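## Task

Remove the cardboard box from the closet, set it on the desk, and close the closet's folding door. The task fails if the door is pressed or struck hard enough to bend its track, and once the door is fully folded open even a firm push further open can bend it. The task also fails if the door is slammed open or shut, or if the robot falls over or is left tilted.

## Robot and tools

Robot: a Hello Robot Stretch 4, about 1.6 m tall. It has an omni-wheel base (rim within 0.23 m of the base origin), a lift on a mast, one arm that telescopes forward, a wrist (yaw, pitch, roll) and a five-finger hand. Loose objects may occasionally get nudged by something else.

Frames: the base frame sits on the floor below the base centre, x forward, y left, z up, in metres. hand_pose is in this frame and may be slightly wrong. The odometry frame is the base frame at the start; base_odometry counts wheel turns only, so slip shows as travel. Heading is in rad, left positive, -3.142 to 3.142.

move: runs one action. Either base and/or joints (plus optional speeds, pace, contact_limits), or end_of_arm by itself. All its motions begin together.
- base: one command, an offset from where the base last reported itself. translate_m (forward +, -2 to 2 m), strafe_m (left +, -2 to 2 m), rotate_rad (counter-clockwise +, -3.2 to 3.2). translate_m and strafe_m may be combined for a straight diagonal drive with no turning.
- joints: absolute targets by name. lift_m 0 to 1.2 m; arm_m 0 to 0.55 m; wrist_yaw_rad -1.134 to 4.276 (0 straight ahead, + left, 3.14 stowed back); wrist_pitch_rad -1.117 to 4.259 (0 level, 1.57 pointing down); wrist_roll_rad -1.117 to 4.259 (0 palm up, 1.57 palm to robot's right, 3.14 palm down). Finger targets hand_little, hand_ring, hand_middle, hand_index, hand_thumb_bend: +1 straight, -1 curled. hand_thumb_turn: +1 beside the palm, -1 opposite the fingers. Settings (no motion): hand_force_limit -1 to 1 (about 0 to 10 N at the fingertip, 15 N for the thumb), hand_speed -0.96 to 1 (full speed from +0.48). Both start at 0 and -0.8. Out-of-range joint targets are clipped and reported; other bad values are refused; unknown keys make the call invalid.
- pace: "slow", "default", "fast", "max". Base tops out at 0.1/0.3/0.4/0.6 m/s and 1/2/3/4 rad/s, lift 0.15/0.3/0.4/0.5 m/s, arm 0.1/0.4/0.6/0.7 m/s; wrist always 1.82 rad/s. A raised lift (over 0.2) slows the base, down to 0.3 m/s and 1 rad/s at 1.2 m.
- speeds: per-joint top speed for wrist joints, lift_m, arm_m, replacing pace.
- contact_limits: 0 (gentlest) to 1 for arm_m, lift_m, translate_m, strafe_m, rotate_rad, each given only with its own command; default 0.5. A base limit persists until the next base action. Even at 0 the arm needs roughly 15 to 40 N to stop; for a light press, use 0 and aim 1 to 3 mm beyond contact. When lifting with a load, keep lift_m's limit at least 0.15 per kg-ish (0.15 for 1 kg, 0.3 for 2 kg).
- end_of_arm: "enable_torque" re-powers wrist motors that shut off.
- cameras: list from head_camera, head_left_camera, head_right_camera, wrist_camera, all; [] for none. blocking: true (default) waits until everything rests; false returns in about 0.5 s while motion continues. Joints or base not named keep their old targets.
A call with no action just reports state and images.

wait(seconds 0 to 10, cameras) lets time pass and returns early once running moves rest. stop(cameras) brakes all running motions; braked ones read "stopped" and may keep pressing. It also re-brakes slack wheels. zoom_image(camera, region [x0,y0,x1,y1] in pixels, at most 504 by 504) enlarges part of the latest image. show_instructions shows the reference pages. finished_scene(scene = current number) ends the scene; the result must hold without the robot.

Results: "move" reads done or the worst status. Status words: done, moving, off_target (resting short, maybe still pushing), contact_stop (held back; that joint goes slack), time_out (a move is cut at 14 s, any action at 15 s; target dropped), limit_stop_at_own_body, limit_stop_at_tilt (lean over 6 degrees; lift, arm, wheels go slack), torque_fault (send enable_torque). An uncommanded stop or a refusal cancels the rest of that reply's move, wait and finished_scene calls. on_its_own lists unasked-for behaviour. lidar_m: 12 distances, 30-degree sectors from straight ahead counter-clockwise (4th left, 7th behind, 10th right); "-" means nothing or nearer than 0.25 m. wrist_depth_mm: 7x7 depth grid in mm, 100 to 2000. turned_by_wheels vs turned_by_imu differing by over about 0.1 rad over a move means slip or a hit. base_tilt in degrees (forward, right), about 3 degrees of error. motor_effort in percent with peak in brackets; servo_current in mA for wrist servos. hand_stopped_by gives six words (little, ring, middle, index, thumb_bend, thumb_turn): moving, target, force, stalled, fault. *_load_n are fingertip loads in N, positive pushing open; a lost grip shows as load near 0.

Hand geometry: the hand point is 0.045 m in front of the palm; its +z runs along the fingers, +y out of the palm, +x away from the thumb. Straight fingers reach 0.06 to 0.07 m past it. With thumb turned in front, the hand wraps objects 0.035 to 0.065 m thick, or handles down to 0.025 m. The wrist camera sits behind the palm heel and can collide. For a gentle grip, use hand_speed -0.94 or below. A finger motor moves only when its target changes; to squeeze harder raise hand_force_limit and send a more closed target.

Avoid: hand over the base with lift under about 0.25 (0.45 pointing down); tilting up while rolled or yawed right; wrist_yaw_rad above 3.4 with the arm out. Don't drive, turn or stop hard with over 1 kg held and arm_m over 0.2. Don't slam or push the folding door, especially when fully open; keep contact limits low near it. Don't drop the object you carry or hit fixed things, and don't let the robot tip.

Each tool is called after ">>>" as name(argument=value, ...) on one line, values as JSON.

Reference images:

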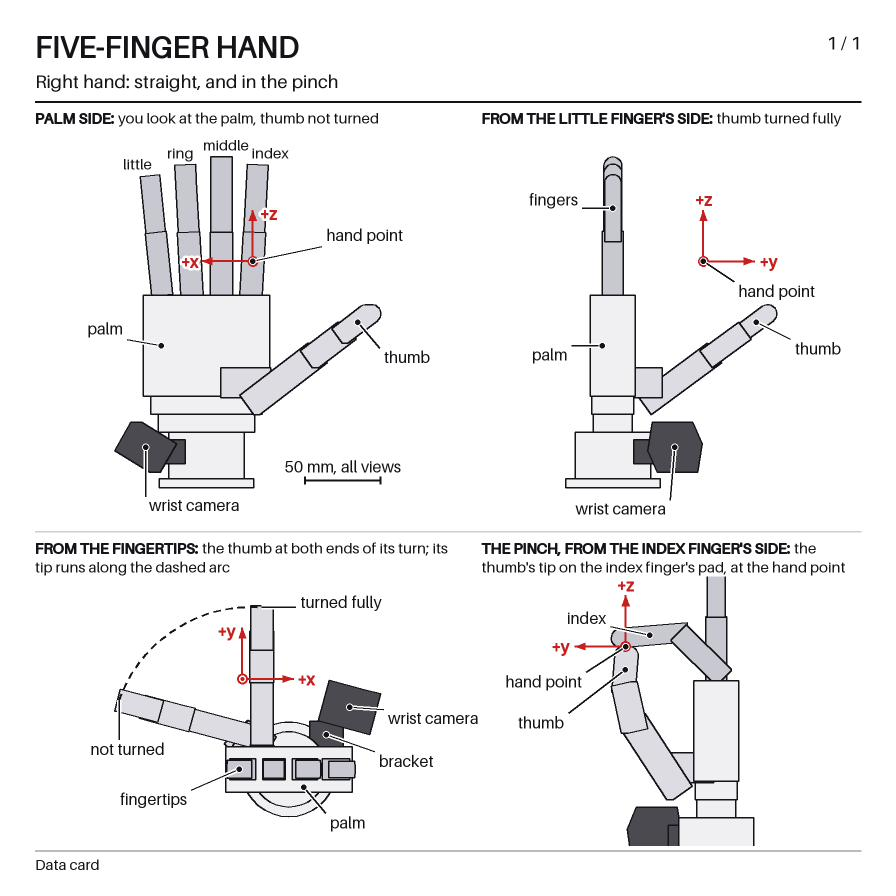

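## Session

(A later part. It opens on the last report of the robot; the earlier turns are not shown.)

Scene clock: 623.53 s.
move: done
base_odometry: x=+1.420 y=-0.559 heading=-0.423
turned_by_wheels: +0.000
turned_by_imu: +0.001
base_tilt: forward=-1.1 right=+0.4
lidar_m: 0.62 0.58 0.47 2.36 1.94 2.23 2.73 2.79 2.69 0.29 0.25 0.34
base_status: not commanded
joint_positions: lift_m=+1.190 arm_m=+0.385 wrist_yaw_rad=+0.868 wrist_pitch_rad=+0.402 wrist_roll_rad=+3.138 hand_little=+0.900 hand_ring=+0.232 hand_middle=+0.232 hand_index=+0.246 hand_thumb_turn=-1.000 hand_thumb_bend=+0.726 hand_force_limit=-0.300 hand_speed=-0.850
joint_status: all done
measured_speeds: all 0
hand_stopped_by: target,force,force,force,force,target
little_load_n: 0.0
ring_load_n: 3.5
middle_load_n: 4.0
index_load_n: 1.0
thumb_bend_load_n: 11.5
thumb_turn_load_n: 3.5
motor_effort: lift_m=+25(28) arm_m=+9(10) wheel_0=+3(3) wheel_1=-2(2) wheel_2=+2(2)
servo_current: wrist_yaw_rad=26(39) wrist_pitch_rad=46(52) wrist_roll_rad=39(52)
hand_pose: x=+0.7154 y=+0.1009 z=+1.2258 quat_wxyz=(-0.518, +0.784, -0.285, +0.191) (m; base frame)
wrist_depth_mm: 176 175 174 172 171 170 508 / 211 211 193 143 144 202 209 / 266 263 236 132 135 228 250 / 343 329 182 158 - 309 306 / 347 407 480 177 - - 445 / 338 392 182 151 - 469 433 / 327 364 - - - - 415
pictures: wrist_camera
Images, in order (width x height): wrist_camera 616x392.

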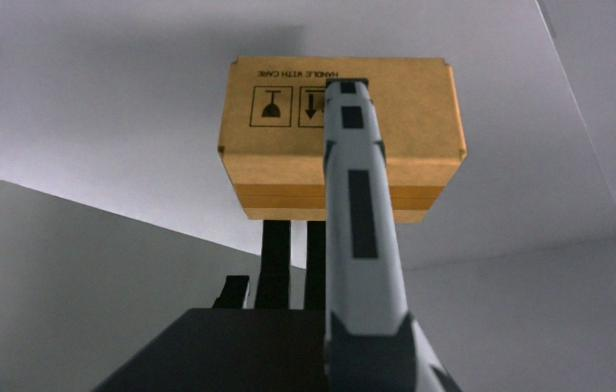

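>>> move(joints={"arm_m": 0.12}, speeds={"arm_m": 0.2})

>>> move(base={"translate_m": -0.5}, cameras=["wrist_camera"])

>>> move(base={"translate_m": -0.9}, joints={"wrist_yaw_rad": 0, "lift_m": 1.0}, cameras=["wrist_camera", "head_camera", "head_left_camera"])

Scene clock: 642.40 s.
move: done
base_odometry: x=+1.420 y=-0.559 heading=-0.423
turned_by_wheels: +0.000
turned_by_imu: +0.001
base_tilt: forward=-1.1 right=+0.4
lidar_m: 0.61 0.57 0.49 2.37 1.93 2.22 2.72 2.81 2.70 0.29 0.25 0.35
base_status: not commanded
joint_positions: lift_m=+1.190 arm_m=+0.120 wrist_yaw_rad=+0.868 wrist_pitch_rad=+0.402 wrist_roll_rad=+3.138 hand_little=+0.900 hand_ring=+0.232 hand_middle=+0.232 hand_index=+0.246 hand_thumb_turn=-1.000 hand_thumb_bend=+0.726 hand_force_limit=-0.300 hand_speed=-0.850
joint_status: all done
measured_speeds: all 0
hand_stopped_by: target,force,force,force,force,target
little_load_n: 0.0
ring_load_n: 3.0
middle_load_n: 4.0
index_load_n: 1.0
thumb_bend_load_n: 11.5
thumb_turn_load_n: 3.5
motor_effort: lift_m=+25(25) arm_m=-10(13) wheel_0=+2(3) wheel_1=-1(2) wheel_2=+1(2)
servo_current: wrist_yaw_rad=20(52) wrist_pitch_rad=46(52) wrist_roll_rad=52(59)
hand_pose: x=+0.4511 y=+0.1009 z=+1.2258 quat_wxyz=(-0.518, +0.784, -0.285, +0.191) (m; base frame)
wrist_depth_mm: - - - - 750 627 436 / 597 - 146 143 144 554 418 / 267 294 137 132 136 517 402 / - 312 169 158 - 508 379 / 564 - - 177 - 488 439 / 549 640 165 151 - 462 427 / 530 597 - - - - 410
pictures: none

Scene clock: 645.57 s.
move: done
base_odometry: x=+0.964 y=-0.353 heading=-0.423
turned_by_wheels: +0.000
turned_by_imu: +0.000
base_tilt: forward=-1.1 right=+0.4
lidar_m: 0.88 0.89 2.14 2.35 1.68 2.21 2.22 2.28 2.50 2.38 2.24 0.53
base_status: done
joint_positions: lift_m=+1.190 arm_m=+0.120 wrist_yaw_rad=+0.868 wrist_pitch_rad=+0.402 wrist_roll_rad=+3.138 hand_little=+0.900 hand_ring=+0.232 hand_middle=+0.232 hand_index=+0.246 hand_thumb_turn=-1.000 hand_thumb_bend=+0.726 hand_force_limit=-0.300 hand_speed=-0.850
joint_status: not commanded
measured_speeds: all 0
hand_stopped_by: target,force,force,force,force,target
little_load_n: 0.0
ring_load_n: 3.0
middle_load_n: 4.0
index_load_n: 1.5
thumb_bend_load_n: 11.5
thumb_turn_load_n: 3.5
motor_effort: lift_m=+24(25) arm_m=-9(10) wheel_0=+0(9) wheel_1=-1(6) wheel_2=-2(10)
servo_current: wrist_yaw_rad=33(46) wrist_pitch_rad=46(52) wrist_roll_rad=46(72)
hand_pose: x=+0.4511 y=+0.1009 z=+1.2259 quat_wxyz=(-0.518, +0.784, -0.285, +0.191) (m; base frame)
wrist_depth_mm: - - 1464 891 1499 1537 1499 / - - 146 143 144 1756 1863 / - - 137 132 135 135 - / - - 159 158 - - - / - 1182 - 177 - - - / - - 151 151 - - - / - - - - - - -
pictures: wrist_camera
Images, in order (width x height): wrist_camera 616x392.

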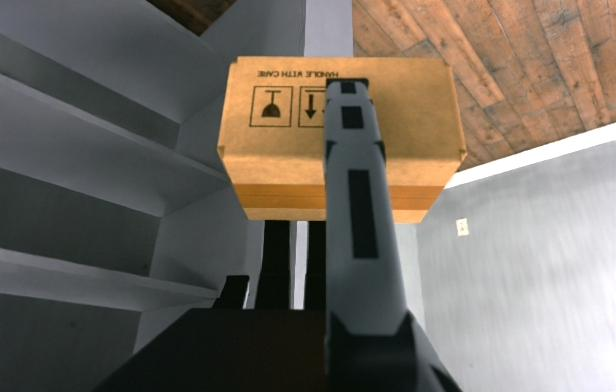

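Scene clock: 650.07 s.
move: done
base_odometry: x=+0.144 y=+0.016 heading=-0.423
turned_by_wheels: +0.000
turned_by_imu: -0.001
base_tilt: forward=-1.0 right=+0.5
lidar_m: 1.36 1.73 2.44 1.53 1.59 1.35 1.31 1.37 1.84 2.40 2.49 1.37
base_status: done
joint_positions: lift_m=+1.000 arm_m=+0.120 wrist_yaw_rad=+0.003 wrist_pitch_rad=+0.402 wrist_roll_rad=+3.138 hand_little=+0.900 hand_ring=+0.232 hand_middle=+0.232 hand_index=+0.246 hand_thumb_turn=-1.000 hand_thumb_bend=+0.726 hand_force_limit=-0.300 hand_speed=-0.850
joint_status: all done
measured_speeds: all 0
hand_stopped_by: target,force,force,force,force,target
little_load_n: 0.0
ring_load_n: 3.0
middle_load_n: 4.0
index_load_n: 1.0
thumb_bend_load_n: 11.5
thumb_turn_load_n: 3.5
motor_effort: lift_m=+18(26) arm_m=-9(10) wheel_0=-1(9) wheel_1=-2(7) wheel_2=-1(10)
servo_current: wrist_yaw_rad=33(98) wrist_pitch_rad=39(59) wrist_roll_rad=46(65)
hand_pose: x=+0.4717 y=-0.0563 z=+1.0364 quat_wxyz=(-0.390, +0.592, -0.588, +0.390) (m; base frame)
wrist_depth_mm: 1366 1308 1366 1336 1308 1308 1281 / 1618 1618 1499 143 144 1464 1499 / - - 138 132 135 135 1863 / - - 1098 158 - - - / - - 1366 180 - - - / - - 162 151 - - - / - - - - - - -
pictures: head_camera, head_left_camera, wrist_camera
Images, in order (width x height): head_camera 420x560, head_left_camera 420x672, wrist_camera 616x392.

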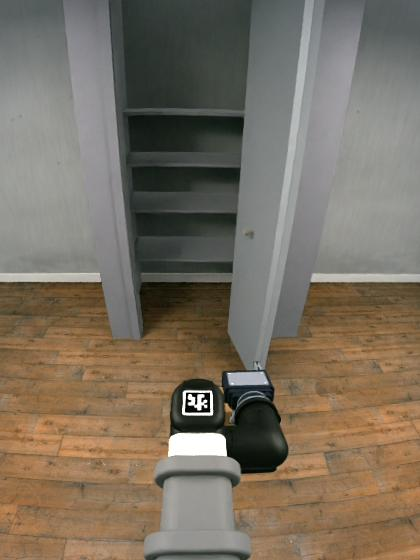

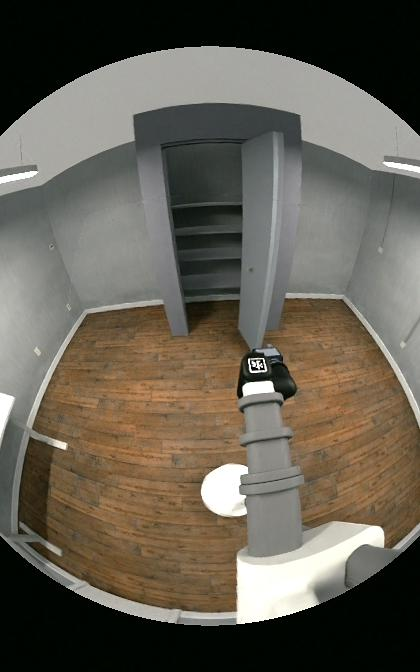

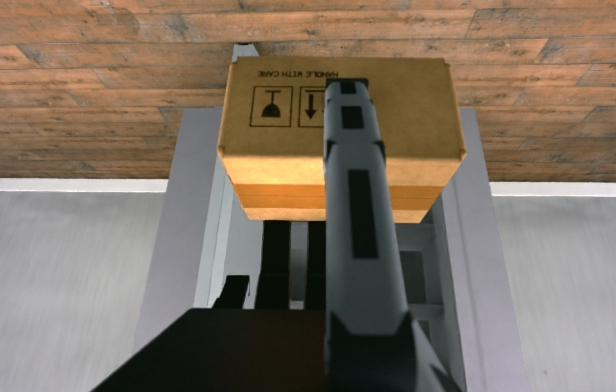

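>>> move(base={"rotate_rad": 1.571}, cameras=["wrist_camera", "head_camera", "head_right_camera"])

Scene clock: 654.33 s.
move: done
base_odometry: x=+0.144 y=+0.016 heading=+1.147
turned_by_wheels: +1.571
turned_by_imu: +1.551
base_tilt: forward=-1.1 right=+0.4
lidar_m: 1.52 1.57 1.34 1.31 1.37 1.77 2.41 2.50 1.36 1.35 1.74 2.47
base_status: done
joint_positions: lift_m=+1.000 arm_m=+0.120 wrist_yaw_rad=+0.003 wrist_pitch_rad=+0.402 wrist_roll_rad=+3.138 hand_little=+0.900 hand_ring=+0.232 hand_middle=+0.232 hand_index=+0.246 hand_thumb_turn=-1.000 hand_thumb_bend=+0.726 hand_force_limit=-0.300 hand_speed=-0.850
joint_status: not commanded
measured_speeds: all 0
hand_stopped_by: target,force,force,force,force,target
little_load_n: 0.0
ring_load_n: 3.5
middle_load_n: 4.0
index_load_n: 1.0
thumb_bend_load_n: 12.0
thumb_turn_load_n: 3.5
motor_effort: lift_m=+18(19) arm_m=-10(10) wheel_0=-1(10) wheel_1=-3(8) wheel_2=-2(8)
servo_current: wrist_yaw_rad=33(46) wrist_pitch_rad=46(52) wrist_roll_rad=26(59)
hand_pose: x=+0.4717 y=-0.0564 z=+1.0364 quat_wxyz=(-0.390, +0.591, -0.588, +0.390) (m; base frame)
wrist_depth_mm: 1366 1336 1366 1336 1336 1281 1308 / 1661 1618 1464 143 144 1464 1537 / - - 1808 132 135 135 1863 / - - - 158 - - - / - - - 180 - - - / - - 165 151 - - - / - - - - - - -
pictures: head_camera, head_right_camera, wrist_camera
Images, in order (width x height): head_camera 420x560, head_right_camera 420x672, wrist_camera 616x392.

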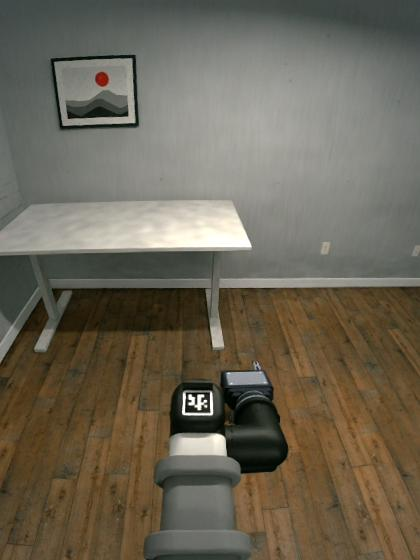

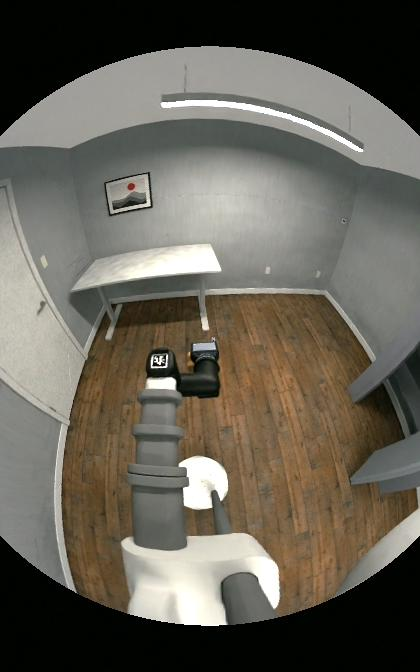

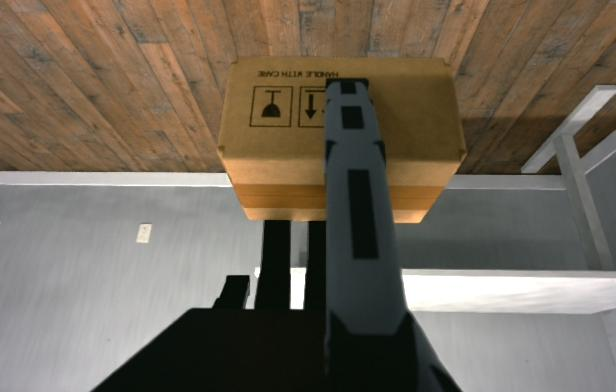

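>>> move(base={"translate_m": 1.15, "strafe_m": 0.25}, cameras=["wrist_camera", "head_camera"])

Scene clock: 665.40 s.
move: done
base_odometry: x=+0.388 y=+1.168 heading=+1.147
turned_by_wheels: +0.000
turned_by_imu: +0.005
base_tilt: forward=-1.1 right=+0.4
lidar_m: 0.38 0.39 0.51 1.03 1.13 1.51 3.63 3.69 2.00 2.04 0.58 0.39
base_status: done
joint_positions: lift_m=+1.000 arm_m=+0.120 wrist_yaw_rad=+0.003 wrist_pitch_rad=+0.402 wrist_roll_rad=+3.138 hand_little=+0.900 hand_ring=+0.232 hand_middle=+0.232 hand_index=+0.246 hand_thumb_turn=-1.000 hand_thumb_bend=+0.726 hand_force_limit=-0.300 hand_speed=-0.850
joint_status: not commanded
measured_speeds: all 0
hand_stopped_by: target,force,force,force,force,target
little_load_n: 0.0
ring_load_n: 3.0
middle_load_n: 4.5
index_load_n: 1.0
thumb_bend_load_n: 11.5
thumb_turn_load_n: 3.0
motor_effort: lift_m=+18(19) arm_m=-9(10) wheel_0=+1(6) wheel_1=+2(8) wheel_2=+0(10)
servo_current: wrist_yaw_rad=33(52) wrist_pitch_rad=46(59) wrist_roll_rad=33(72)
hand_pose: x=+0.4717 y=-0.0564 z=+1.0364 quat_wxyz=(-0.390, +0.591, -0.588, +0.390) (m; base frame)
wrist_depth_mm: - - - - - - - / - - 146 143 144 - - / - - 137 132 135 133 - / - - 158 158 - - - / - - - 177 - - - / - - 150 151 - - - / - - - - - - -
pictures: head_camera, wrist_camera
Images, in order (width x height): head_camera 420x560, wrist_camera 616x392.

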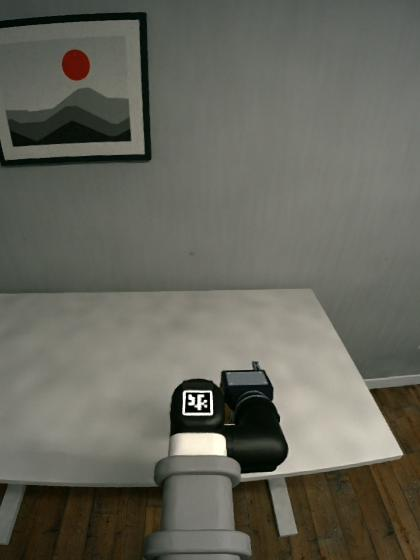

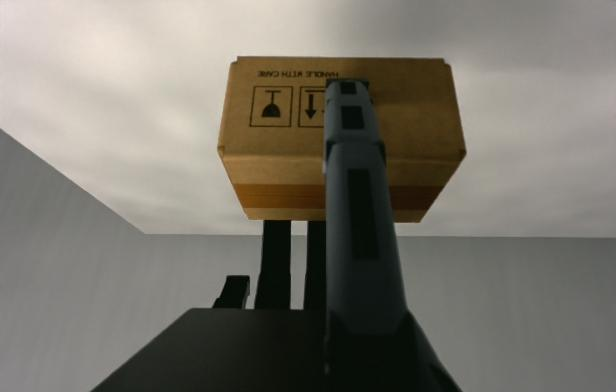

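>>> move(joints={"arm_m": 0.36, "lift_m": 0.86}, cameras=["wrist_camera"])

>>> move(joints={"lift_m": 0.77}, speeds={"lift_m": 0.05}, contact_limits={"lift_m": 0}, cameras=["wrist_camera"])

Scene clock: 671.40 s.
move: done
base_odometry: x=+0.388 y=+1.168 heading=+1.147
turned_by_wheels: +0.000
turned_by_imu: +0.001
base_tilt: forward=-1.1 right=+0.5
lidar_m: 0.35 0.39 0.52 1.03 1.11 1.52 3.63 3.67 2.00 2.03 0.60 0.39
base_status: not commanded
joint_positions: lift_m=+0.860 arm_m=+0.360 wrist_yaw_rad=+0.003 wrist_pitch_rad=+0.402 wrist_roll_rad=+3.138 hand_little=+0.900 hand_ring=+0.232 hand_middle=+0.232 hand_index=+0.246 hand_thumb_turn=-1.000 hand_thumb_bend=+0.726 hand_force_limit=-0.300 hand_speed=-0.850
joint_status: all done
measured_speeds: all 0
hand_stopped_by: target,force,force,force,force,target
little_load_n: 0.0
ring_load_n: 3.0
middle_load_n: 4.0
index_load_n: 1.0
thumb_bend_load_n: 11.5
thumb_turn_load_n: 3.5
motor_effort: lift_m=+18(21) arm_m=+9(13) wheel_0=+1(1) wheel_1=+2(2) wheel_2=+0(0)
servo_current: wrist_yaw_rad=26(52) wrist_pitch_rad=52(59) wrist_roll_rad=46(72)
hand_pose: x=+0.7109 y=-0.0564 z=+0.8964 quat_wxyz=(-0.390, +0.592, -0.588, +0.390) (m; base frame)
wrist_depth_mm: - - - - - - - / - - 146 143 144 - - / - - 137 132 135 133 - / - - 159 158 - - - / - - - 177 - - - / - - 151 151 - - - / - - - - - - -
pictures: wrist_camera
Images, in order (width x height): wrist_camera 616x392.

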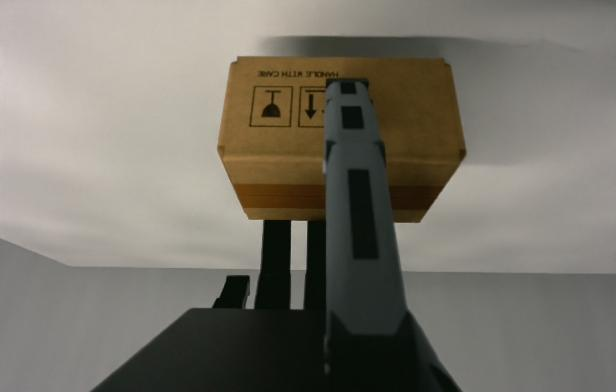

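Scene clock: 673.00 s.
move: contact_stop
base_odometry: x=+0.388 y=+1.168 heading=+1.147
turned_by_wheels: +0.000
turned_by_imu: +0.000
base_tilt: forward=-1.1 right=+0.4
lidar_m: 0.37 0.39 0.49 1.02 1.10 1.53 3.62 3.68 2.01 2.03 0.58 0.40
base_status: not commanded
joint_positions: lift_m=+0.818 arm_m=+0.360 wrist_yaw_rad=+0.002 wrist_pitch_rad=+0.397 wrist_roll_rad=+3.139 hand_little=+0.900 hand_ring=+0.232 hand_middle=+0.233 hand_index=+0.246 hand_thumb_turn=-1.000 hand_thumb_bend=+0.728 hand_force_limit=-0.300 hand_speed=-0.850
joint_status: lift_m contact_stop (moved -0.042 of -0.090)
measured_speeds: all 0
hand_stopped_by: target,force,force,force,force,target
little_load_n: 0.0
ring_load_n: 4.0
middle_load_n: 7.0
index_load_n: 5.0
thumb_bend_load_n: 18.5
thumb_turn_load_n: 3.0
on_its_own: lift_m is slack since a contact_stop (your +0.770 is given up)
motor_effort: lift_m=+20(21) arm_m=+8(10) wheel_0=+0(1) wheel_1=+1(2) wheel_2=-1(2)
servo_current: wrist_yaw_rad=46(46) wrist_pitch_rad=46(59) wrist_roll_rad=33(65)
contact_limits: lift_m 0
hand_pose: x=+0.7116 y=-0.0564 z=+0.8553 quat_wxyz=(-0.391, +0.590, -0.587, +0.392) (m; base frame)
wrist_depth_mm: - - - - - - - / - - 144 143 143 - - / - - 135 132 135 133 - / - - 142 152 - - - / - - - 177 - - - / - - 151 151 - - - / - - - - - - -
pictures: wrist_camera
Images, in order (width x height): wrist_camera 616x392.

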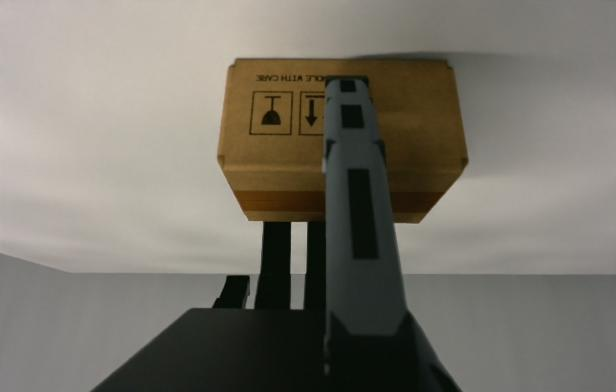

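>>> move(joints={"lift_m": 0.821}, speeds={"lift_m": 0.05})

>>> move(joints={"hand_thumb_bend": 1, "hand_index": 0.8, "hand_middle": 0.8, "hand_ring": 0.8, "hand_speed": -0.6}, cameras=["wrist_camera"])

Scene clock: 676.00 s.
move: done
base_odometry: x=+0.388 y=+1.168 heading=+1.147
turned_by_wheels: +0.000
turned_by_imu: +0.001
base_tilt: forward=-1.1 right=+0.5
lidar_m: 0.37 0.40 0.53 1.04 1.11 1.53 3.62 3.70 1.99 2.02 0.58 0.41
base_status: not commanded
joint_positions: lift_m=+0.821 arm_m=+0.360 wrist_yaw_rad=+0.002 wrist_pitch_rad=+0.398 wrist_roll_rad=+3.139 hand_little=+0.900 hand_ring=+0.232 hand_middle=+0.233 hand_index=+0.246 hand_thumb_turn=-1.000 hand_thumb_bend=+0.728 hand_force_limit=-0.300 hand_speed=-0.850
joint_status: all done
measured_speeds: all 0
hand_stopped_by: target,force,force,force,force,target
little_load_n: 0.0
ring_load_n: 4.0
middle_load_n: 7.0
index_load_n: 5.0
thumb_bend_load_n: 18.5
thumb_turn_load_n: 3.0
motor_effort: lift_m=+23(25) arm_m=+8(9) wheel_0=+0(1) wheel_1=+0(1) wheel_2=-1(2)
servo_current: wrist_yaw_rad=33(46) wrist_pitch_rad=52(52) wrist_roll_rad=39(65)
hand_pose: x=+0.7115 y=-0.0564 z=+0.8577 quat_wxyz=(-0.391, +0.590, -0.587, +0.392) (m; base frame)
wrist_depth_mm: - - - - - - - / - - 144 144 143 - - / - - 135 132 135 134 - / - - 143 153 - - - / - - - 177 - - - / - - 151 151 - - - / - - - - - - -
pictures: none

Scene clock: 677.00 s.
move: done
base_odometry: x=+0.388 y=+1.168 heading=+1.147
turned_by_wheels: +0.000
turned_by_imu: +0.000
base_tilt: forward=-1.1 right=+0.4
lidar_m: 0.37 0.39 0.51 1.03 1.13 1.54 3.62 3.69 2.01 2.04 0.57 0.41
base_status: not commanded
joint_positions: lift_m=+0.821 arm_m=+0.360 wrist_yaw_rad=+0.002 wrist_pitch_rad=+0.401 wrist_roll_rad=+3.139 hand_little=+0.900 hand_ring=+0.800 hand_middle=+0.800 hand_index=+0.800 hand_thumb_turn=-1.000 hand_thumb_bend=+1.000 hand_force_limit=-0.300 hand_speed=-0.600
joint_status: all done
measured_speeds: all 0
hand_stopped_by: target,target,target,target,target,target
little_load_n: 0.0
ring_load_n: 0.0
middle_load_n: 0.0
index_load_n: -0.5
thumb_bend_load_n: 0.0
thumb_turn_load_n: 0.0
motor_effort: lift_m=+23(23) arm_m=+8(9) wheel_0=+0(0) wheel_1=+1(1) wheel_2=-1(1)
servo_current: wrist_yaw_rad=26(39) wrist_pitch_rad=46(59) wrist_roll_rad=59(65)
hand_pose: x=+0.7110 y=-0.0564 z=+0.8570 quat_wxyz=(-0.390, +0.591, -0.588, +0.390) (m; base frame)
wrist_depth_mm: - - - - - - - / - - - 141 138 - - / - - 135 133 - - - / - - 135 135 - - - / - - - 197 - - - / - - 138 159 - - - / - - - - - - -
pictures: wrist_camera
Images, in order (width x height): wrist_camera 616x392.

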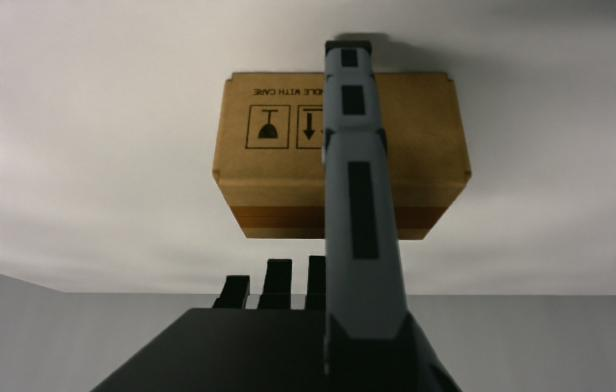

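>>> move(joints={"lift_m": 0.98})

>>> move(joints={"arm_m": 0.1}, base={"translate_m": -0.5}, cameras=["head_camera"])

>>> move(base={"translate_m": -0.7}, joints={"lift_m": 0.95, "wrist_pitch_rad": 0, "hand_thumb_bend": -0.5, "hand_index": -0.8, "hand_middle": -0.8, "hand_ring": -0.8, "hand_little": -0.8, "hand_speed": 0, "hand_force_limit": 0})

>>> move(base={"rotate_rad": -1.571}, cameras=["head_camera", "wrist_camera"])

Scene clock: 700.60 s.
move: done
base_odometry: x=+0.388 y=+1.168 heading=+1.147
turned_by_wheels: +0.000
turned_by_imu: +0.001
base_tilt: forward=-1.1 right=+0.4
lidar_m: 0.37 0.40 0.52 1.02 1.13 1.54 3.64 3.70 2.01 2.04 0.57 0.39
base_status: not commanded
joint_positions: lift_m=+0.980 arm_m=+0.360 wrist_yaw_rad=+0.002 wrist_pitch_rad=+0.401 wrist_roll_rad=+3.139 hand_little=+0.900 hand_ring=+0.800 hand_middle=+0.800 hand_index=+0.800 hand_thumb_turn=-1.000 hand_thumb_bend=+1.000 hand_force_limit=-0.300 hand_speed=-0.600
joint_status: all done
measured_speeds: all 0
hand_stopped_by: target,target,target,target,target,target
little_load_n: 0.0
ring_load_n: 0.0
middle_load_n: 0.0
index_load_n: 0.5
thumb_bend_load_n: 0.0
thumb_turn_load_n: 0.0
motor_effort: lift_m=+24(31) arm_m=+9(9) wheel_0=+0(0) wheel_1=+1(1) wheel_2=-1(1)
servo_current: wrist_yaw_rad=33(46) wrist_pitch_rad=46(59) wrist_roll_rad=52(65)
hand_pose: x=+0.7110 y=-0.0564 z=+1.0159 quat_wxyz=(-0.390, +0.591, -0.588, +0.390) (m; base frame)
wrist_depth_mm: - - - 242 - - - / - - - 106 - - - / - - - - - - - / - - - - - - - / - - - - - - - / - - 138 159 - - - / - - - - - - -
pictures: none

Scene clock: 703.77 s.
move: done
base_odometry: x=+0.183 y=+0.712 heading=+1.147
turned_by_wheels: +0.000
turned_by_imu: +0.000
base_tilt: forward=-1.1 right=+0.4
lidar_m: 0.87 0.90 1.10 1.06 1.12 1.51 3.08 3.17 1.85 1.93 2.47 0.93
base_status: done
joint_positions: lift_m=+0.980 arm_m=+0.100 wrist_yaw_rad=+0.002 wrist_pitch_rad=+0.401 wrist_roll_rad=+3.139 hand_little=+0.900 hand_ring=+0.800 hand_middle=+0.800 hand_index=+0.800 hand_thumb_turn=-1.000 hand_thumb_bend=+1.000 hand_force_limit=-0.300 hand_speed=-0.600
joint_status: all done
measured_speeds: all 0
hand_stopped_by: target,target,target,target,target,target
little_load_n: 0.0
ring_load_n: 0.0
middle_load_n: 0.0
index_load_n: 0.0
thumb_bend_load_n: 0.0
thumb_turn_load_n: 0.0
motor_effort: lift_m=+24(24) arm_m=-9(13) wheel_0=+0(7) wheel_1=+0(7) wheel_2=-1(10)
servo_current: wrist_yaw_rad=33(52) wrist_pitch_rad=52(52) wrist_roll_rad=39(59)
hand_pose: x=+0.4517 y=-0.0564 z=+1.0159 quat_wxyz=(-0.390, +0.591, -0.588, +0.390) (m; base frame)
wrist_depth_mm: 1336 1308 1281 1281 1281 1281 1255 / 1576 1576 1499 1537 112 1499 1499 / - - - - - - - / - - - - - - - / - - - - - - - / - - 138 159 - - - / - - - - - - -
pictures: head_camera
Images, in order (width x height): head_camera 420x560.

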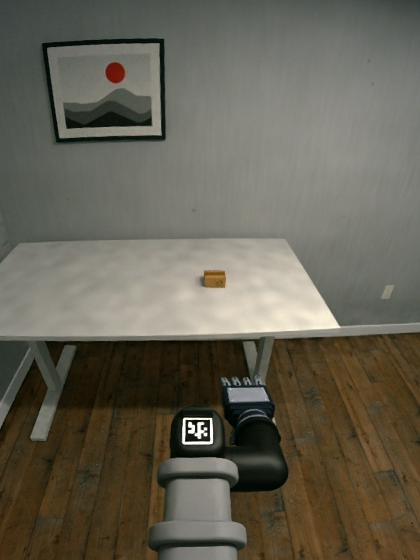

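Scene clock: 707.60 s.
move: off_target
base_odometry: x=-0.105 y=+0.074 heading=+1.147
turned_by_wheels: +0.000
turned_by_imu: +0.000
base_tilt: forward=-1.1 right=+0.4
lidar_m: 1.56 1.52 1.13 1.06 1.08 1.46 2.35 2.46 2.04 1.59 1.99 1.65
base_status: done
joint_positions: lift_m=+0.950 arm_m=+0.100 wrist_yaw_rad=+0.002 wrist_pitch_rad=+0.011 wrist_roll_rad=+3.139 hand_little=-0.800 hand_ring=-0.800 hand_middle=-0.383 hand_index=-0.800 hand_thumb_turn=-1.000 hand_thumb_bend=+0.353 hand_force_limit=+0.000 hand_speed=+0.000
joint_status: hand_middle off_target (ended at -0.383, target -0.800); hand_thumb_bend off_target (ended at +0.353, target -0.500); the others done
measured_speeds: all 0
hand_stopped_by: target,target,force,target,force,target
little_load_n: 0.0
ring_load_n: 0.0
middle_load_n: 11.0
index_load_n: 0.0
thumb_bend_load_n: 17.0
thumb_turn_load_n: 1.5
motor_effort: lift_m=+17(24) arm_m=-10(10) wheel_0=-1(7) wheel_1=+1(6) wheel_2=-1(10)
servo_current: wrist_yaw_rad=39(46) wrist_pitch_rad=65(234) wrist_roll_rad=46(78)
hand_pose: x=+0.4922 y=-0.0563 z=+1.0659 quat_wxyz=(-0.497, +0.504, -0.501, +0.498) (m; base frame)
wrist_depth_mm: - - - - - - - / - - - - - - - / - - - - - - - / - - - 151 - - - / - - - 150 - - 1921 / - - 145 145 - - 1921 / - - - - - - -
pictures: none

Scene clock: 709.80 s.
move: done
base_odometry: x=-0.105 y=+0.074 heading=-0.424
turned_by_wheels: -1.571
turned_by_imu: -1.550
base_tilt: forward=-1.1 right=+0.5
lidar_m: 1.59 2.00 1.65 1.58 1.52 1.12 1.06 1.12 1.44 2.37 2.42 2.03
base_status: done
joint_positions: lift_m=+0.950 arm_m=+0.100 wrist_yaw_rad=+0.002 wrist_pitch_rad=+0.011 wrist_roll_rad=+3.139 hand_little=-0.800 hand_ring=-0.800 hand_middle=-0.383 hand_index=-0.800 hand_thumb_turn=-1.000 hand_thumb_bend=+0.353 hand_force_limit=+0.000 hand_speed=+0.000
joint_status: not commanded
measured_speeds: all 0
hand_stopped_by: target,target,force,target,force,target
little_load_n: 0.0
ring_load_n: 0.0
middle_load_n: 11.5
index_load_n: 0.0
thumb_bend_load_n: 17.0
thumb_turn_load_n: 1.5
motor_effort: lift_m=+18(18) arm_m=-10(10) wheel_0=+1(8) wheel_1=+1(8) wheel_2=+1(7)
servo_current: wrist_yaw_rad=33(46) wrist_pitch_rad=65(72) wrist_roll_rad=46(85)
hand_pose: x=+0.4922 y=-0.0563 z=+1.0658 quat_wxyz=(-0.497, +0.504, -0.501, +0.498) (m; base frame)
wrist_depth_mm: - - 1708 - - 1618 - / - - 1661 - - 1661 - / - - 1708 - - 1618 - / - - 135 129 - - - / - - 148 148 - - - / - - 144 145 - - - / - - - - - - -
pictures: head_camera, wrist_camera
Images, in order (width x height): head_camera 420x560, wrist_camera 616x392.

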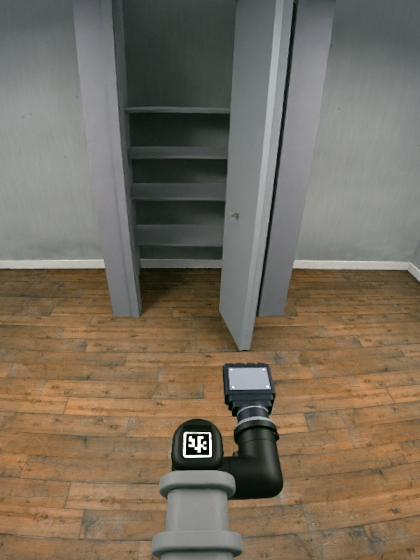

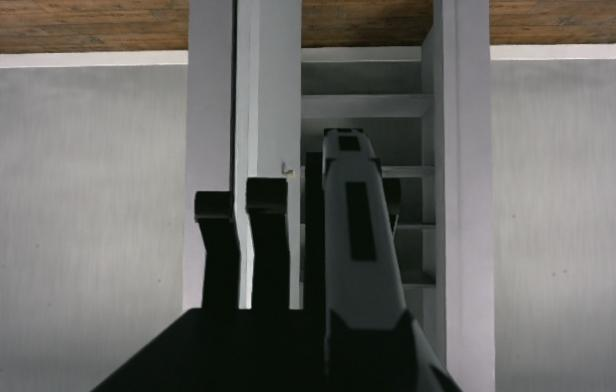

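>>> move(joints={"hand_thumb_bend": 1, "hand_middle": -0.3, "hand_thumb_turn": 0}, base={"translate_m": 0.75, "strafe_m": -0.474})

>>> move(joints={"wrist_yaw_rad": -1.134, "arm_m": 0.28, "hand_middle": -0.8}, cameras=["head_camera", "head_left_camera", "wrist_camera"])

Scene clock: 721.90 s.
move: done
base_odometry: x=+0.384 y=-0.667 heading=-0.424
turned_by_wheels: +0.000
turned_by_imu: +0.002
base_tilt: forward=-1.2 right=+0.4
lidar_m: 0.81 1.49 2.72 2.10 2.14 1.90 1.79 1.85 1.98 1.87 1.94 2.02
base_status: done
joint_positions: lift_m=+0.950 arm_m=+0.100 wrist_yaw_rad=+0.002 wrist_pitch_rad=+0.011 wrist_roll_rad=+3.139 hand_little=-0.800 hand_ring=-0.800 hand_middle=-0.300 hand_index=-0.800 hand_thumb_turn=+0.000 hand_thumb_bend=+1.000 hand_force_limit=+0.000 hand_speed=+0.000
joint_status: all done
measured_speeds: all 0
hand_stopped_by: target,target,target,target,target,target
little_load_n: 0.0
ring_load_n: 0.0
middle_load_n: 0.0
index_load_n: 0.0
thumb_bend_load_n: 0.0
thumb_turn_load_n: 0.0
motor_effort: lift_m=+18(18) arm_m=-9(10) wheel_0=-1(11) wheel_1=-2(5) wheel_2=+1(10)
servo_current: wrist_yaw_rad=33(46) wrist_pitch_rad=72(78) wrist_roll_rad=46(72)
hand_pose: x=+0.4922 y=-0.0563 z=+1.0658 quat_wxyz=(-0.497, +0.504, -0.501, +0.498) (m; base frame)
wrist_depth_mm: - - - 904 - 500 - / - - - 891 - 120 - / - - - 878 - - - / - - 131 - 123 - - / - - 147 148 142 - - / - - 138 143 - - - / - - - - - - -
pictures: none

Scene clock: 723.53 s.
move: done
base_odometry: x=+0.384 y=-0.667 heading=-0.424
turned_by_wheels: +0.000
turned_by_imu: +0.000
base_tilt: forward=-1.0 right=+0.4
lidar_m: 0.81 1.49 2.72 2.07 2.13 1.90 1.79 1.85 1.97 1.86 1.95 2.02
base_status: not commanded
joint_positions: lift_m=+0.950 arm_m=+0.280 wrist_yaw_rad=-1.130 wrist_pitch_rad=+0.011 wrist_roll_rad=+3.139 hand_little=-0.800 hand_ring=-0.800 hand_middle=-0.800 hand_index=-0.800 hand_thumb_turn=+0.000 hand_thumb_bend=+1.000 hand_force_limit=+0.000 hand_speed=+0.000
joint_status: all done
measured_speeds: all 0
hand_stopped_by: target,target,target,target,target,target
little_load_n: 0.0
ring_load_n: 0.0
middle_load_n: 0.0
index_load_n: 0.0
thumb_bend_load_n: 0.0
thumb_turn_load_n: 0.0
motor_effort: lift_m=+18(18) arm_m=+10(13) wheel_0=-1(1) wheel_1=-2(2) wheel_2=+1(1)
servo_current: wrist_yaw_rad=26(130) wrist_pitch_rad=65(72) wrist_roll_rad=46(65)
hand_pose: x=+0.4934 y=-0.2239 z=+1.0658 quat_wxyz=(-0.153, +0.156, -0.693, +0.687) (m; base frame)
wrist_depth_mm: - - - - - 1983 - / - - - - - - - / - - - - - - - / - - 131 124 127 - - / - - 147 148 143 - - / - - 138 143 - - - / - - - - - - -
pictures: head_camera, head_left_camera, wrist_camera
Images, in order (width x height): head_camera 420x560, head_left_camera 420x672, wrist_camera 616x392.

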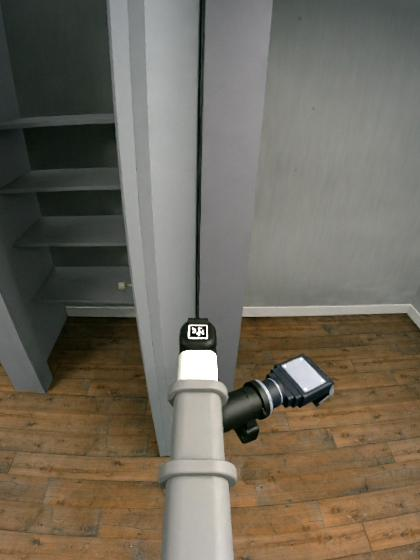

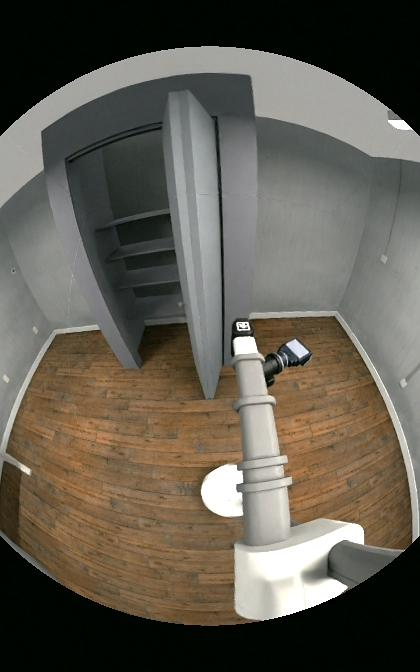

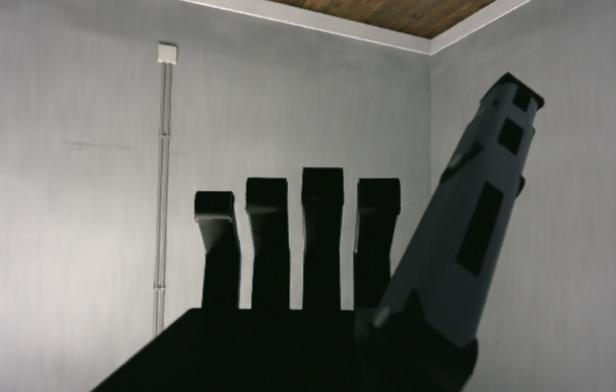

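>>> move(base={"translate_m": 0.39}, cameras=["head_left_camera"])

>>> move(base={"strafe_m": 0.09, "translate_m": 0.003}, pace="slow", contact_limits={"strafe_m": 0.2}, cameras=["head_left_camera"])

Scene clock: 729.60 s.
move: done
base_odometry: x=+0.739 y=-0.827 heading=-0.424
turned_by_wheels: +0.000
turned_by_imu: +0.002
base_tilt: forward=-1.1 right=+0.4
lidar_m: 0.44 0.43 1.21 2.50 2.15 2.31 2.19 2.25 1.95 1.87 1.92 1.63
base_status: done
joint_positions: lift_m=+0.950 arm_m=+0.280 wrist_yaw_rad=-1.130 wrist_pitch_rad=+0.011 wrist_roll_rad=+3.139 hand_little=-0.800 hand_ring=-0.800 hand_middle=-0.800 hand_index=-0.800 hand_thumb_turn=+0.000 hand_thumb_bend=+1.000 hand_force_limit=+0.000 hand_speed=+0.000
joint_status: not commanded
measured_speeds: all 0
hand_stopped_by: target,target,target,target,target,target
little_load_n: 0.0
ring_load_n: 0.0
middle_load_n: 0.0
index_load_n: 0.0
thumb_bend_load_n: 0.0
thumb_turn_load_n: 0.0
motor_effort: lift_m=+18(18) arm_m=+10(10) wheel_0=+1(7) wheel_1=+1(7) wheel_2=+2(10)
servo_current: wrist_yaw_rad=26(52) wrist_pitch_rad=65(78) wrist_roll_rad=46(52)
hand_pose: x=+0.4934 y=-0.2239 z=+1.0658 quat_wxyz=(-0.153, +0.156, -0.693, +0.687) (m; base frame)
wrist_depth_mm: - - - - - - - / - - - - - - - / - - - - - - - / - - 130 124 123 - - / - - 147 148 142 - - / - - 138 142 - - - / - - - - - - -
pictures: head_left_camera
Images, in order (width x height): head_left_camera 420x672.

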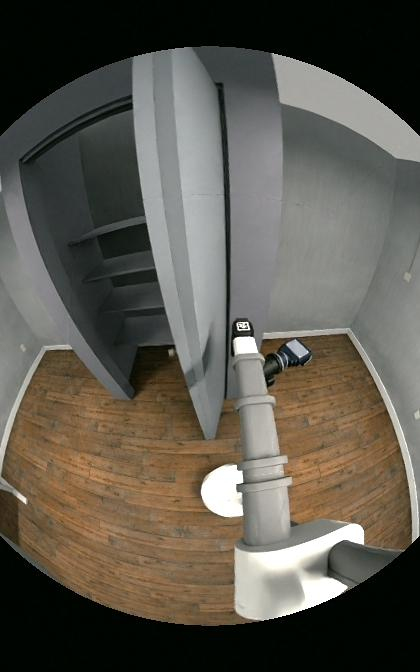

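Scene clock: 731.67 s.
move: done
base_odometry: x=+0.779 y=-0.746 heading=-0.424
turned_by_wheels: +0.000
turned_by_imu: +0.001
base_tilt: forward=-1.0 right=+0.4
lidar_m: 0.43 0.43 1.14 2.48 2.10 2.31 2.19 2.26 2.04 1.96 2.02 0.84
base_status: done
joint_positions: lift_m=+0.950 arm_m=+0.280 wrist_yaw_rad=-1.130 wrist_pitch_rad=+0.010 wrist_roll_rad=+3.139 hand_little=-0.800 hand_ring=-0.800 hand_middle=-0.800 hand_index=-0.800 hand_thumb_turn=+0.000 hand_thumb_bend=+1.000 hand_force_limit=+0.000 hand_speed=+0.000
joint_status: not commanded
measured_speeds: all 0
hand_stopped_by: target,target,target,target,target,target
little_load_n: 0.0
ring_load_n: 0.0
middle_load_n: 0.0
index_load_n: 0.0
thumb_bend_load_n: 0.0
thumb_turn_load_n: 0.0
motor_effort: lift_m=+18(18) arm_m=+10(10) wheel_0=-2(10) wheel_1=+2(7) wheel_2=-1(4)
servo_current: wrist_yaw_rad=39(46) wrist_pitch_rad=59(72) wrist_roll_rad=46(65)
contact_limits: strafe_m 0.2
hand_pose: x=+0.4934 y=-0.2239 z=+1.0659 quat_wxyz=(-0.153, +0.156, -0.693, +0.687) (m; base frame)
wrist_depth_mm: - - - - - - - / - - - - - - - / - - - - - - - / - - 130 124 123 - - / - - 147 148 142 - - / - - 138 143 - - - / - - - - - - -
pictures: head_left_camera
Images, in order (width x height): head_left_camera 420x672.

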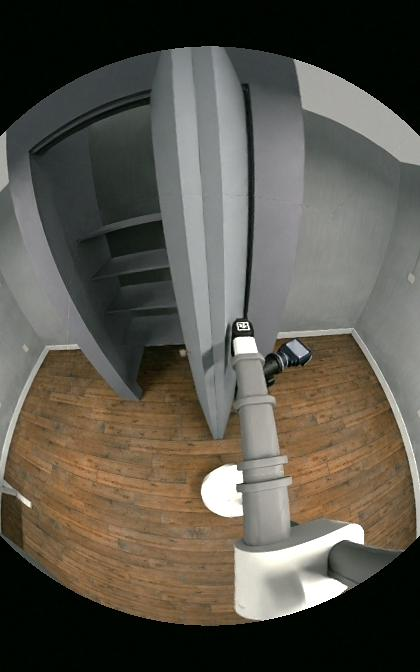

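>>> move(base={"strafe_m": 0.067, "translate_m": 0.022}, pace="slow", contact_limits={"strafe_m": 0.2})

>>> move(base={"strafe_m": 0.062, "translate_m": 0.033}, pace="slow", contact_limits={"strafe_m": 0.2}, cameras=["head_left_camera"])

Scene clock: 737.57 s.
move: done
base_odometry: x=+0.826 y=-0.695 heading=-0.424
turned_by_wheels: +0.000
turned_by_imu: +0.002
base_tilt: forward=-1.1 right=+0.4
lidar_m: 0.46 0.47 1.08 2.52 2.02 2.31 2.22 2.29 2.11 2.02 2.08 0.82
base_status: done
joint_positions: lift_m=+0.950 arm_m=+0.280 wrist_yaw_rad=-1.130 wrist_pitch_rad=+0.010 wrist_roll_rad=+3.139 hand_little=-0.800 hand_ring=-0.800 hand_middle=-0.800 hand_index=-0.800 hand_thumb_turn=+0.000 hand_thumb_bend=+1.000 hand_force_limit=+0.000 hand_speed=+0.000
joint_status: not commanded
measured_speeds: all 0
hand_stopped_by: target,target,target,target,target,target
little_load_n: 0.0
ring_load_n: 0.0
middle_load_n: 0.0
index_load_n: 0.0
thumb_bend_load_n: 0.0
thumb_turn_load_n: 0.0
motor_effort: lift_m=+18(18) arm_m=+9(10) wheel_0=-2(9) wheel_1=+1(7) wheel_2=+0(8)
servo_current: wrist_yaw_rad=39(46) wrist_pitch_rad=59(72) wrist_roll_rad=46(78)
contact_limits: strafe_m 0.2
hand_pose: x=+0.4934 y=-0.2239 z=+1.0660 quat_wxyz=(-0.153, +0.156, -0.693, +0.687) (m; base frame)
wrist_depth_mm: - - - - - - - / - - - - - - - / - - - - - - - / - - 130 128 123 - - / - - 147 149 142 - - / - - 138 144 - - - / - - - - - - -
pictures: none

Scene clock: 739.53 s.
move: done
base_odometry: x=+0.882 y=-0.652 heading=-0.424
turned_by_wheels: +0.000
turned_by_imu: +0.001
base_tilt: forward=-1.1 right=+0.5
lidar_m: 0.45 0.45 1.05 2.66 1.98 2.34 2.26 2.33 2.17 2.08 2.16 0.76
base_status: done
joint_positions: lift_m=+0.950 arm_m=+0.280 wrist_yaw_rad=-1.130 wrist_pitch_rad=+0.010 wrist_roll_rad=+3.139 hand_little=-0.800 hand_ring=-0.800 hand_middle=-0.800 hand_index=-0.800 hand_thumb_turn=+0.000 hand_thumb_bend=+1.000 hand_force_limit=+0.000 hand_speed=+0.000
joint_status: not commanded
measured_speeds: all 0
hand_stopped_by: target,target,target,target,target,target
little_load_n: 0.0
ring_load_n: 0.0
middle_load_n: 0.0
index_load_n: 0.0
thumb_bend_load_n: 0.0
thumb_turn_load_n: 0.0
motor_effort: lift_m=+18(18) arm_m=+9(10) wheel_0=-1(7) wheel_1=+3(8) wheel_2=-2(5)
servo_current: wrist_yaw_rad=26(46) wrist_pitch_rad=72(72) wrist_roll_rad=39(59)
contact_limits: strafe_m 0.2
hand_pose: x=+0.4934 y=-0.2239 z=+1.0660 quat_wxyz=(-0.153, +0.156, -0.693, +0.687) (m; base frame)
wrist_depth_mm: - - - - 1983 - - / - - - - - - - / - - - - - - - / - - 135 128 123 - - / - - 148 149 142 - - / - - 142 144 - - - / - - - - - - -
pictures: head_left_camera
Images, in order (width x height): head_left_camera 420x672.

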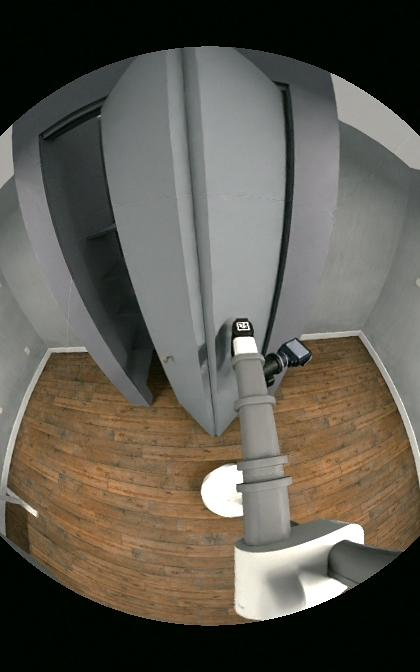

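>>> move(base={"strafe_m": 0.055, "translate_m": 0.043}, pace="slow", contact_limits={"strafe_m": 0.2})

>>> move(base={"strafe_m": 0.047, "translate_m": 0.052}, pace="slow", contact_limits={"strafe_m": 0.2}, cameras=["head_left_camera"])

Scene clock: 746.83 s.
move: done
base_odometry: x=+0.944 y=-0.619 heading=-0.424
turned_by_wheels: +0.000
turned_by_imu: +0.002
base_tilt: forward=-1.1 right=+0.5
lidar_m: 0.50 0.52 0.97 2.60 1.95 2.39 2.29 2.37 2.25 2.13 2.11 0.72
base_status: done
joint_positions: lift_m=+0.950 arm_m=+0.280 wrist_yaw_rad=-1.130 wrist_pitch_rad=+0.010 wrist_roll_rad=+3.139 hand_little=-0.800 hand_ring=-0.800 hand_middle=-0.800 hand_index=-0.800 hand_thumb_turn=+0.000 hand_thumb_bend=+1.000 hand_force_limit=+0.000 hand_speed=+0.000
joint_status: not commanded
measured_speeds: all 0
hand_stopped_by: target,target,target,target,target,target
little_load_n: 0.0
ring_load_n: 0.0
middle_load_n: 0.0
index_load_n: 0.0
thumb_bend_load_n: 0.0
thumb_turn_load_n: 0.0
motor_effort: lift_m=+18(18) arm_m=+9(10) wheel_0=-1(7) wheel_1=+3(7) wheel_2=-2(10)
servo_current: wrist_yaw_rad=33(46) wrist_pitch_rad=65(72) wrist_roll_rad=39(65)
contact_limits: strafe_m 0.2
hand_pose: x=+0.4934 y=-0.2240 z=+1.0660 quat_wxyz=(-0.153, +0.156, -0.693, +0.687) (m; base frame)
wrist_depth_mm: - - - - 1921 349 310 / - - - - - 120 309 / - - - - - - - / - - - 128 123 - - / - - 148 150 142 - 301 / - - 143 144 - - 301 / - - - - - - 298
pictures: none

Scene clock: 748.73 s.
move: done
base_odometry: x=+1.010 y=-0.598 heading=-0.424
turned_by_wheels: +0.000
turned_by_imu: +0.001
base_tilt: forward=-1.1 right=+0.4
lidar_m: 0.46 0.49 0.93 2.55 1.93 2.43 2.34 2.41 2.29 2.18 2.02 0.63
base_status: done
joint_positions: lift_m=+0.950 arm_m=+0.280 wrist_yaw_rad=-1.130 wrist_pitch_rad=+0.010 wrist_roll_rad=+3.139 hand_little=-0.800 hand_ring=-0.800 hand_middle=-0.800 hand_index=-0.800 hand_thumb_turn=+0.000 hand_thumb_bend=+1.000 hand_force_limit=+0.000 hand_speed=+0.000
joint_status: not commanded
measured_speeds: all 0
hand_stopped_by: target,target,target,target,target,target
little_load_n: 0.0
ring_load_n: 0.0
middle_load_n: 0.0
index_load_n: 0.0
thumb_bend_load_n: 0.0
thumb_turn_load_n: 0.0
motor_effort: lift_m=+18(18) arm_m=+9(10) wheel_0=-2(5) wheel_1=+2(6) wheel_2=-1(6)
servo_current: wrist_yaw_rad=20(46) wrist_pitch_rad=65(72) wrist_roll_rad=78(78)
contact_limits: strafe_m 0.2
hand_pose: x=+0.4934 y=-0.2240 z=+1.0660 quat_wxyz=(-0.153, +0.156, -0.693, +0.687) (m; base frame)
wrist_depth_mm: - - - - 508 338 - / - - - - 370 329 - / - - - - - 325 - / - - - 128 123 - - / - - 150 149 142 - - / - - 144 144 - - - / - - - - - - -
pictures: head_left_camera
Images, in order (width x height): head_left_camera 420x672.

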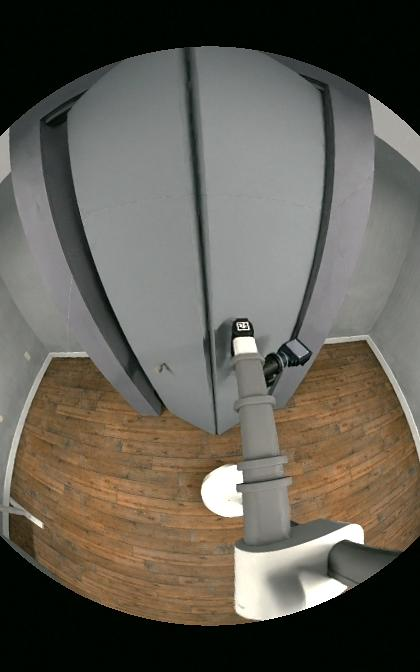

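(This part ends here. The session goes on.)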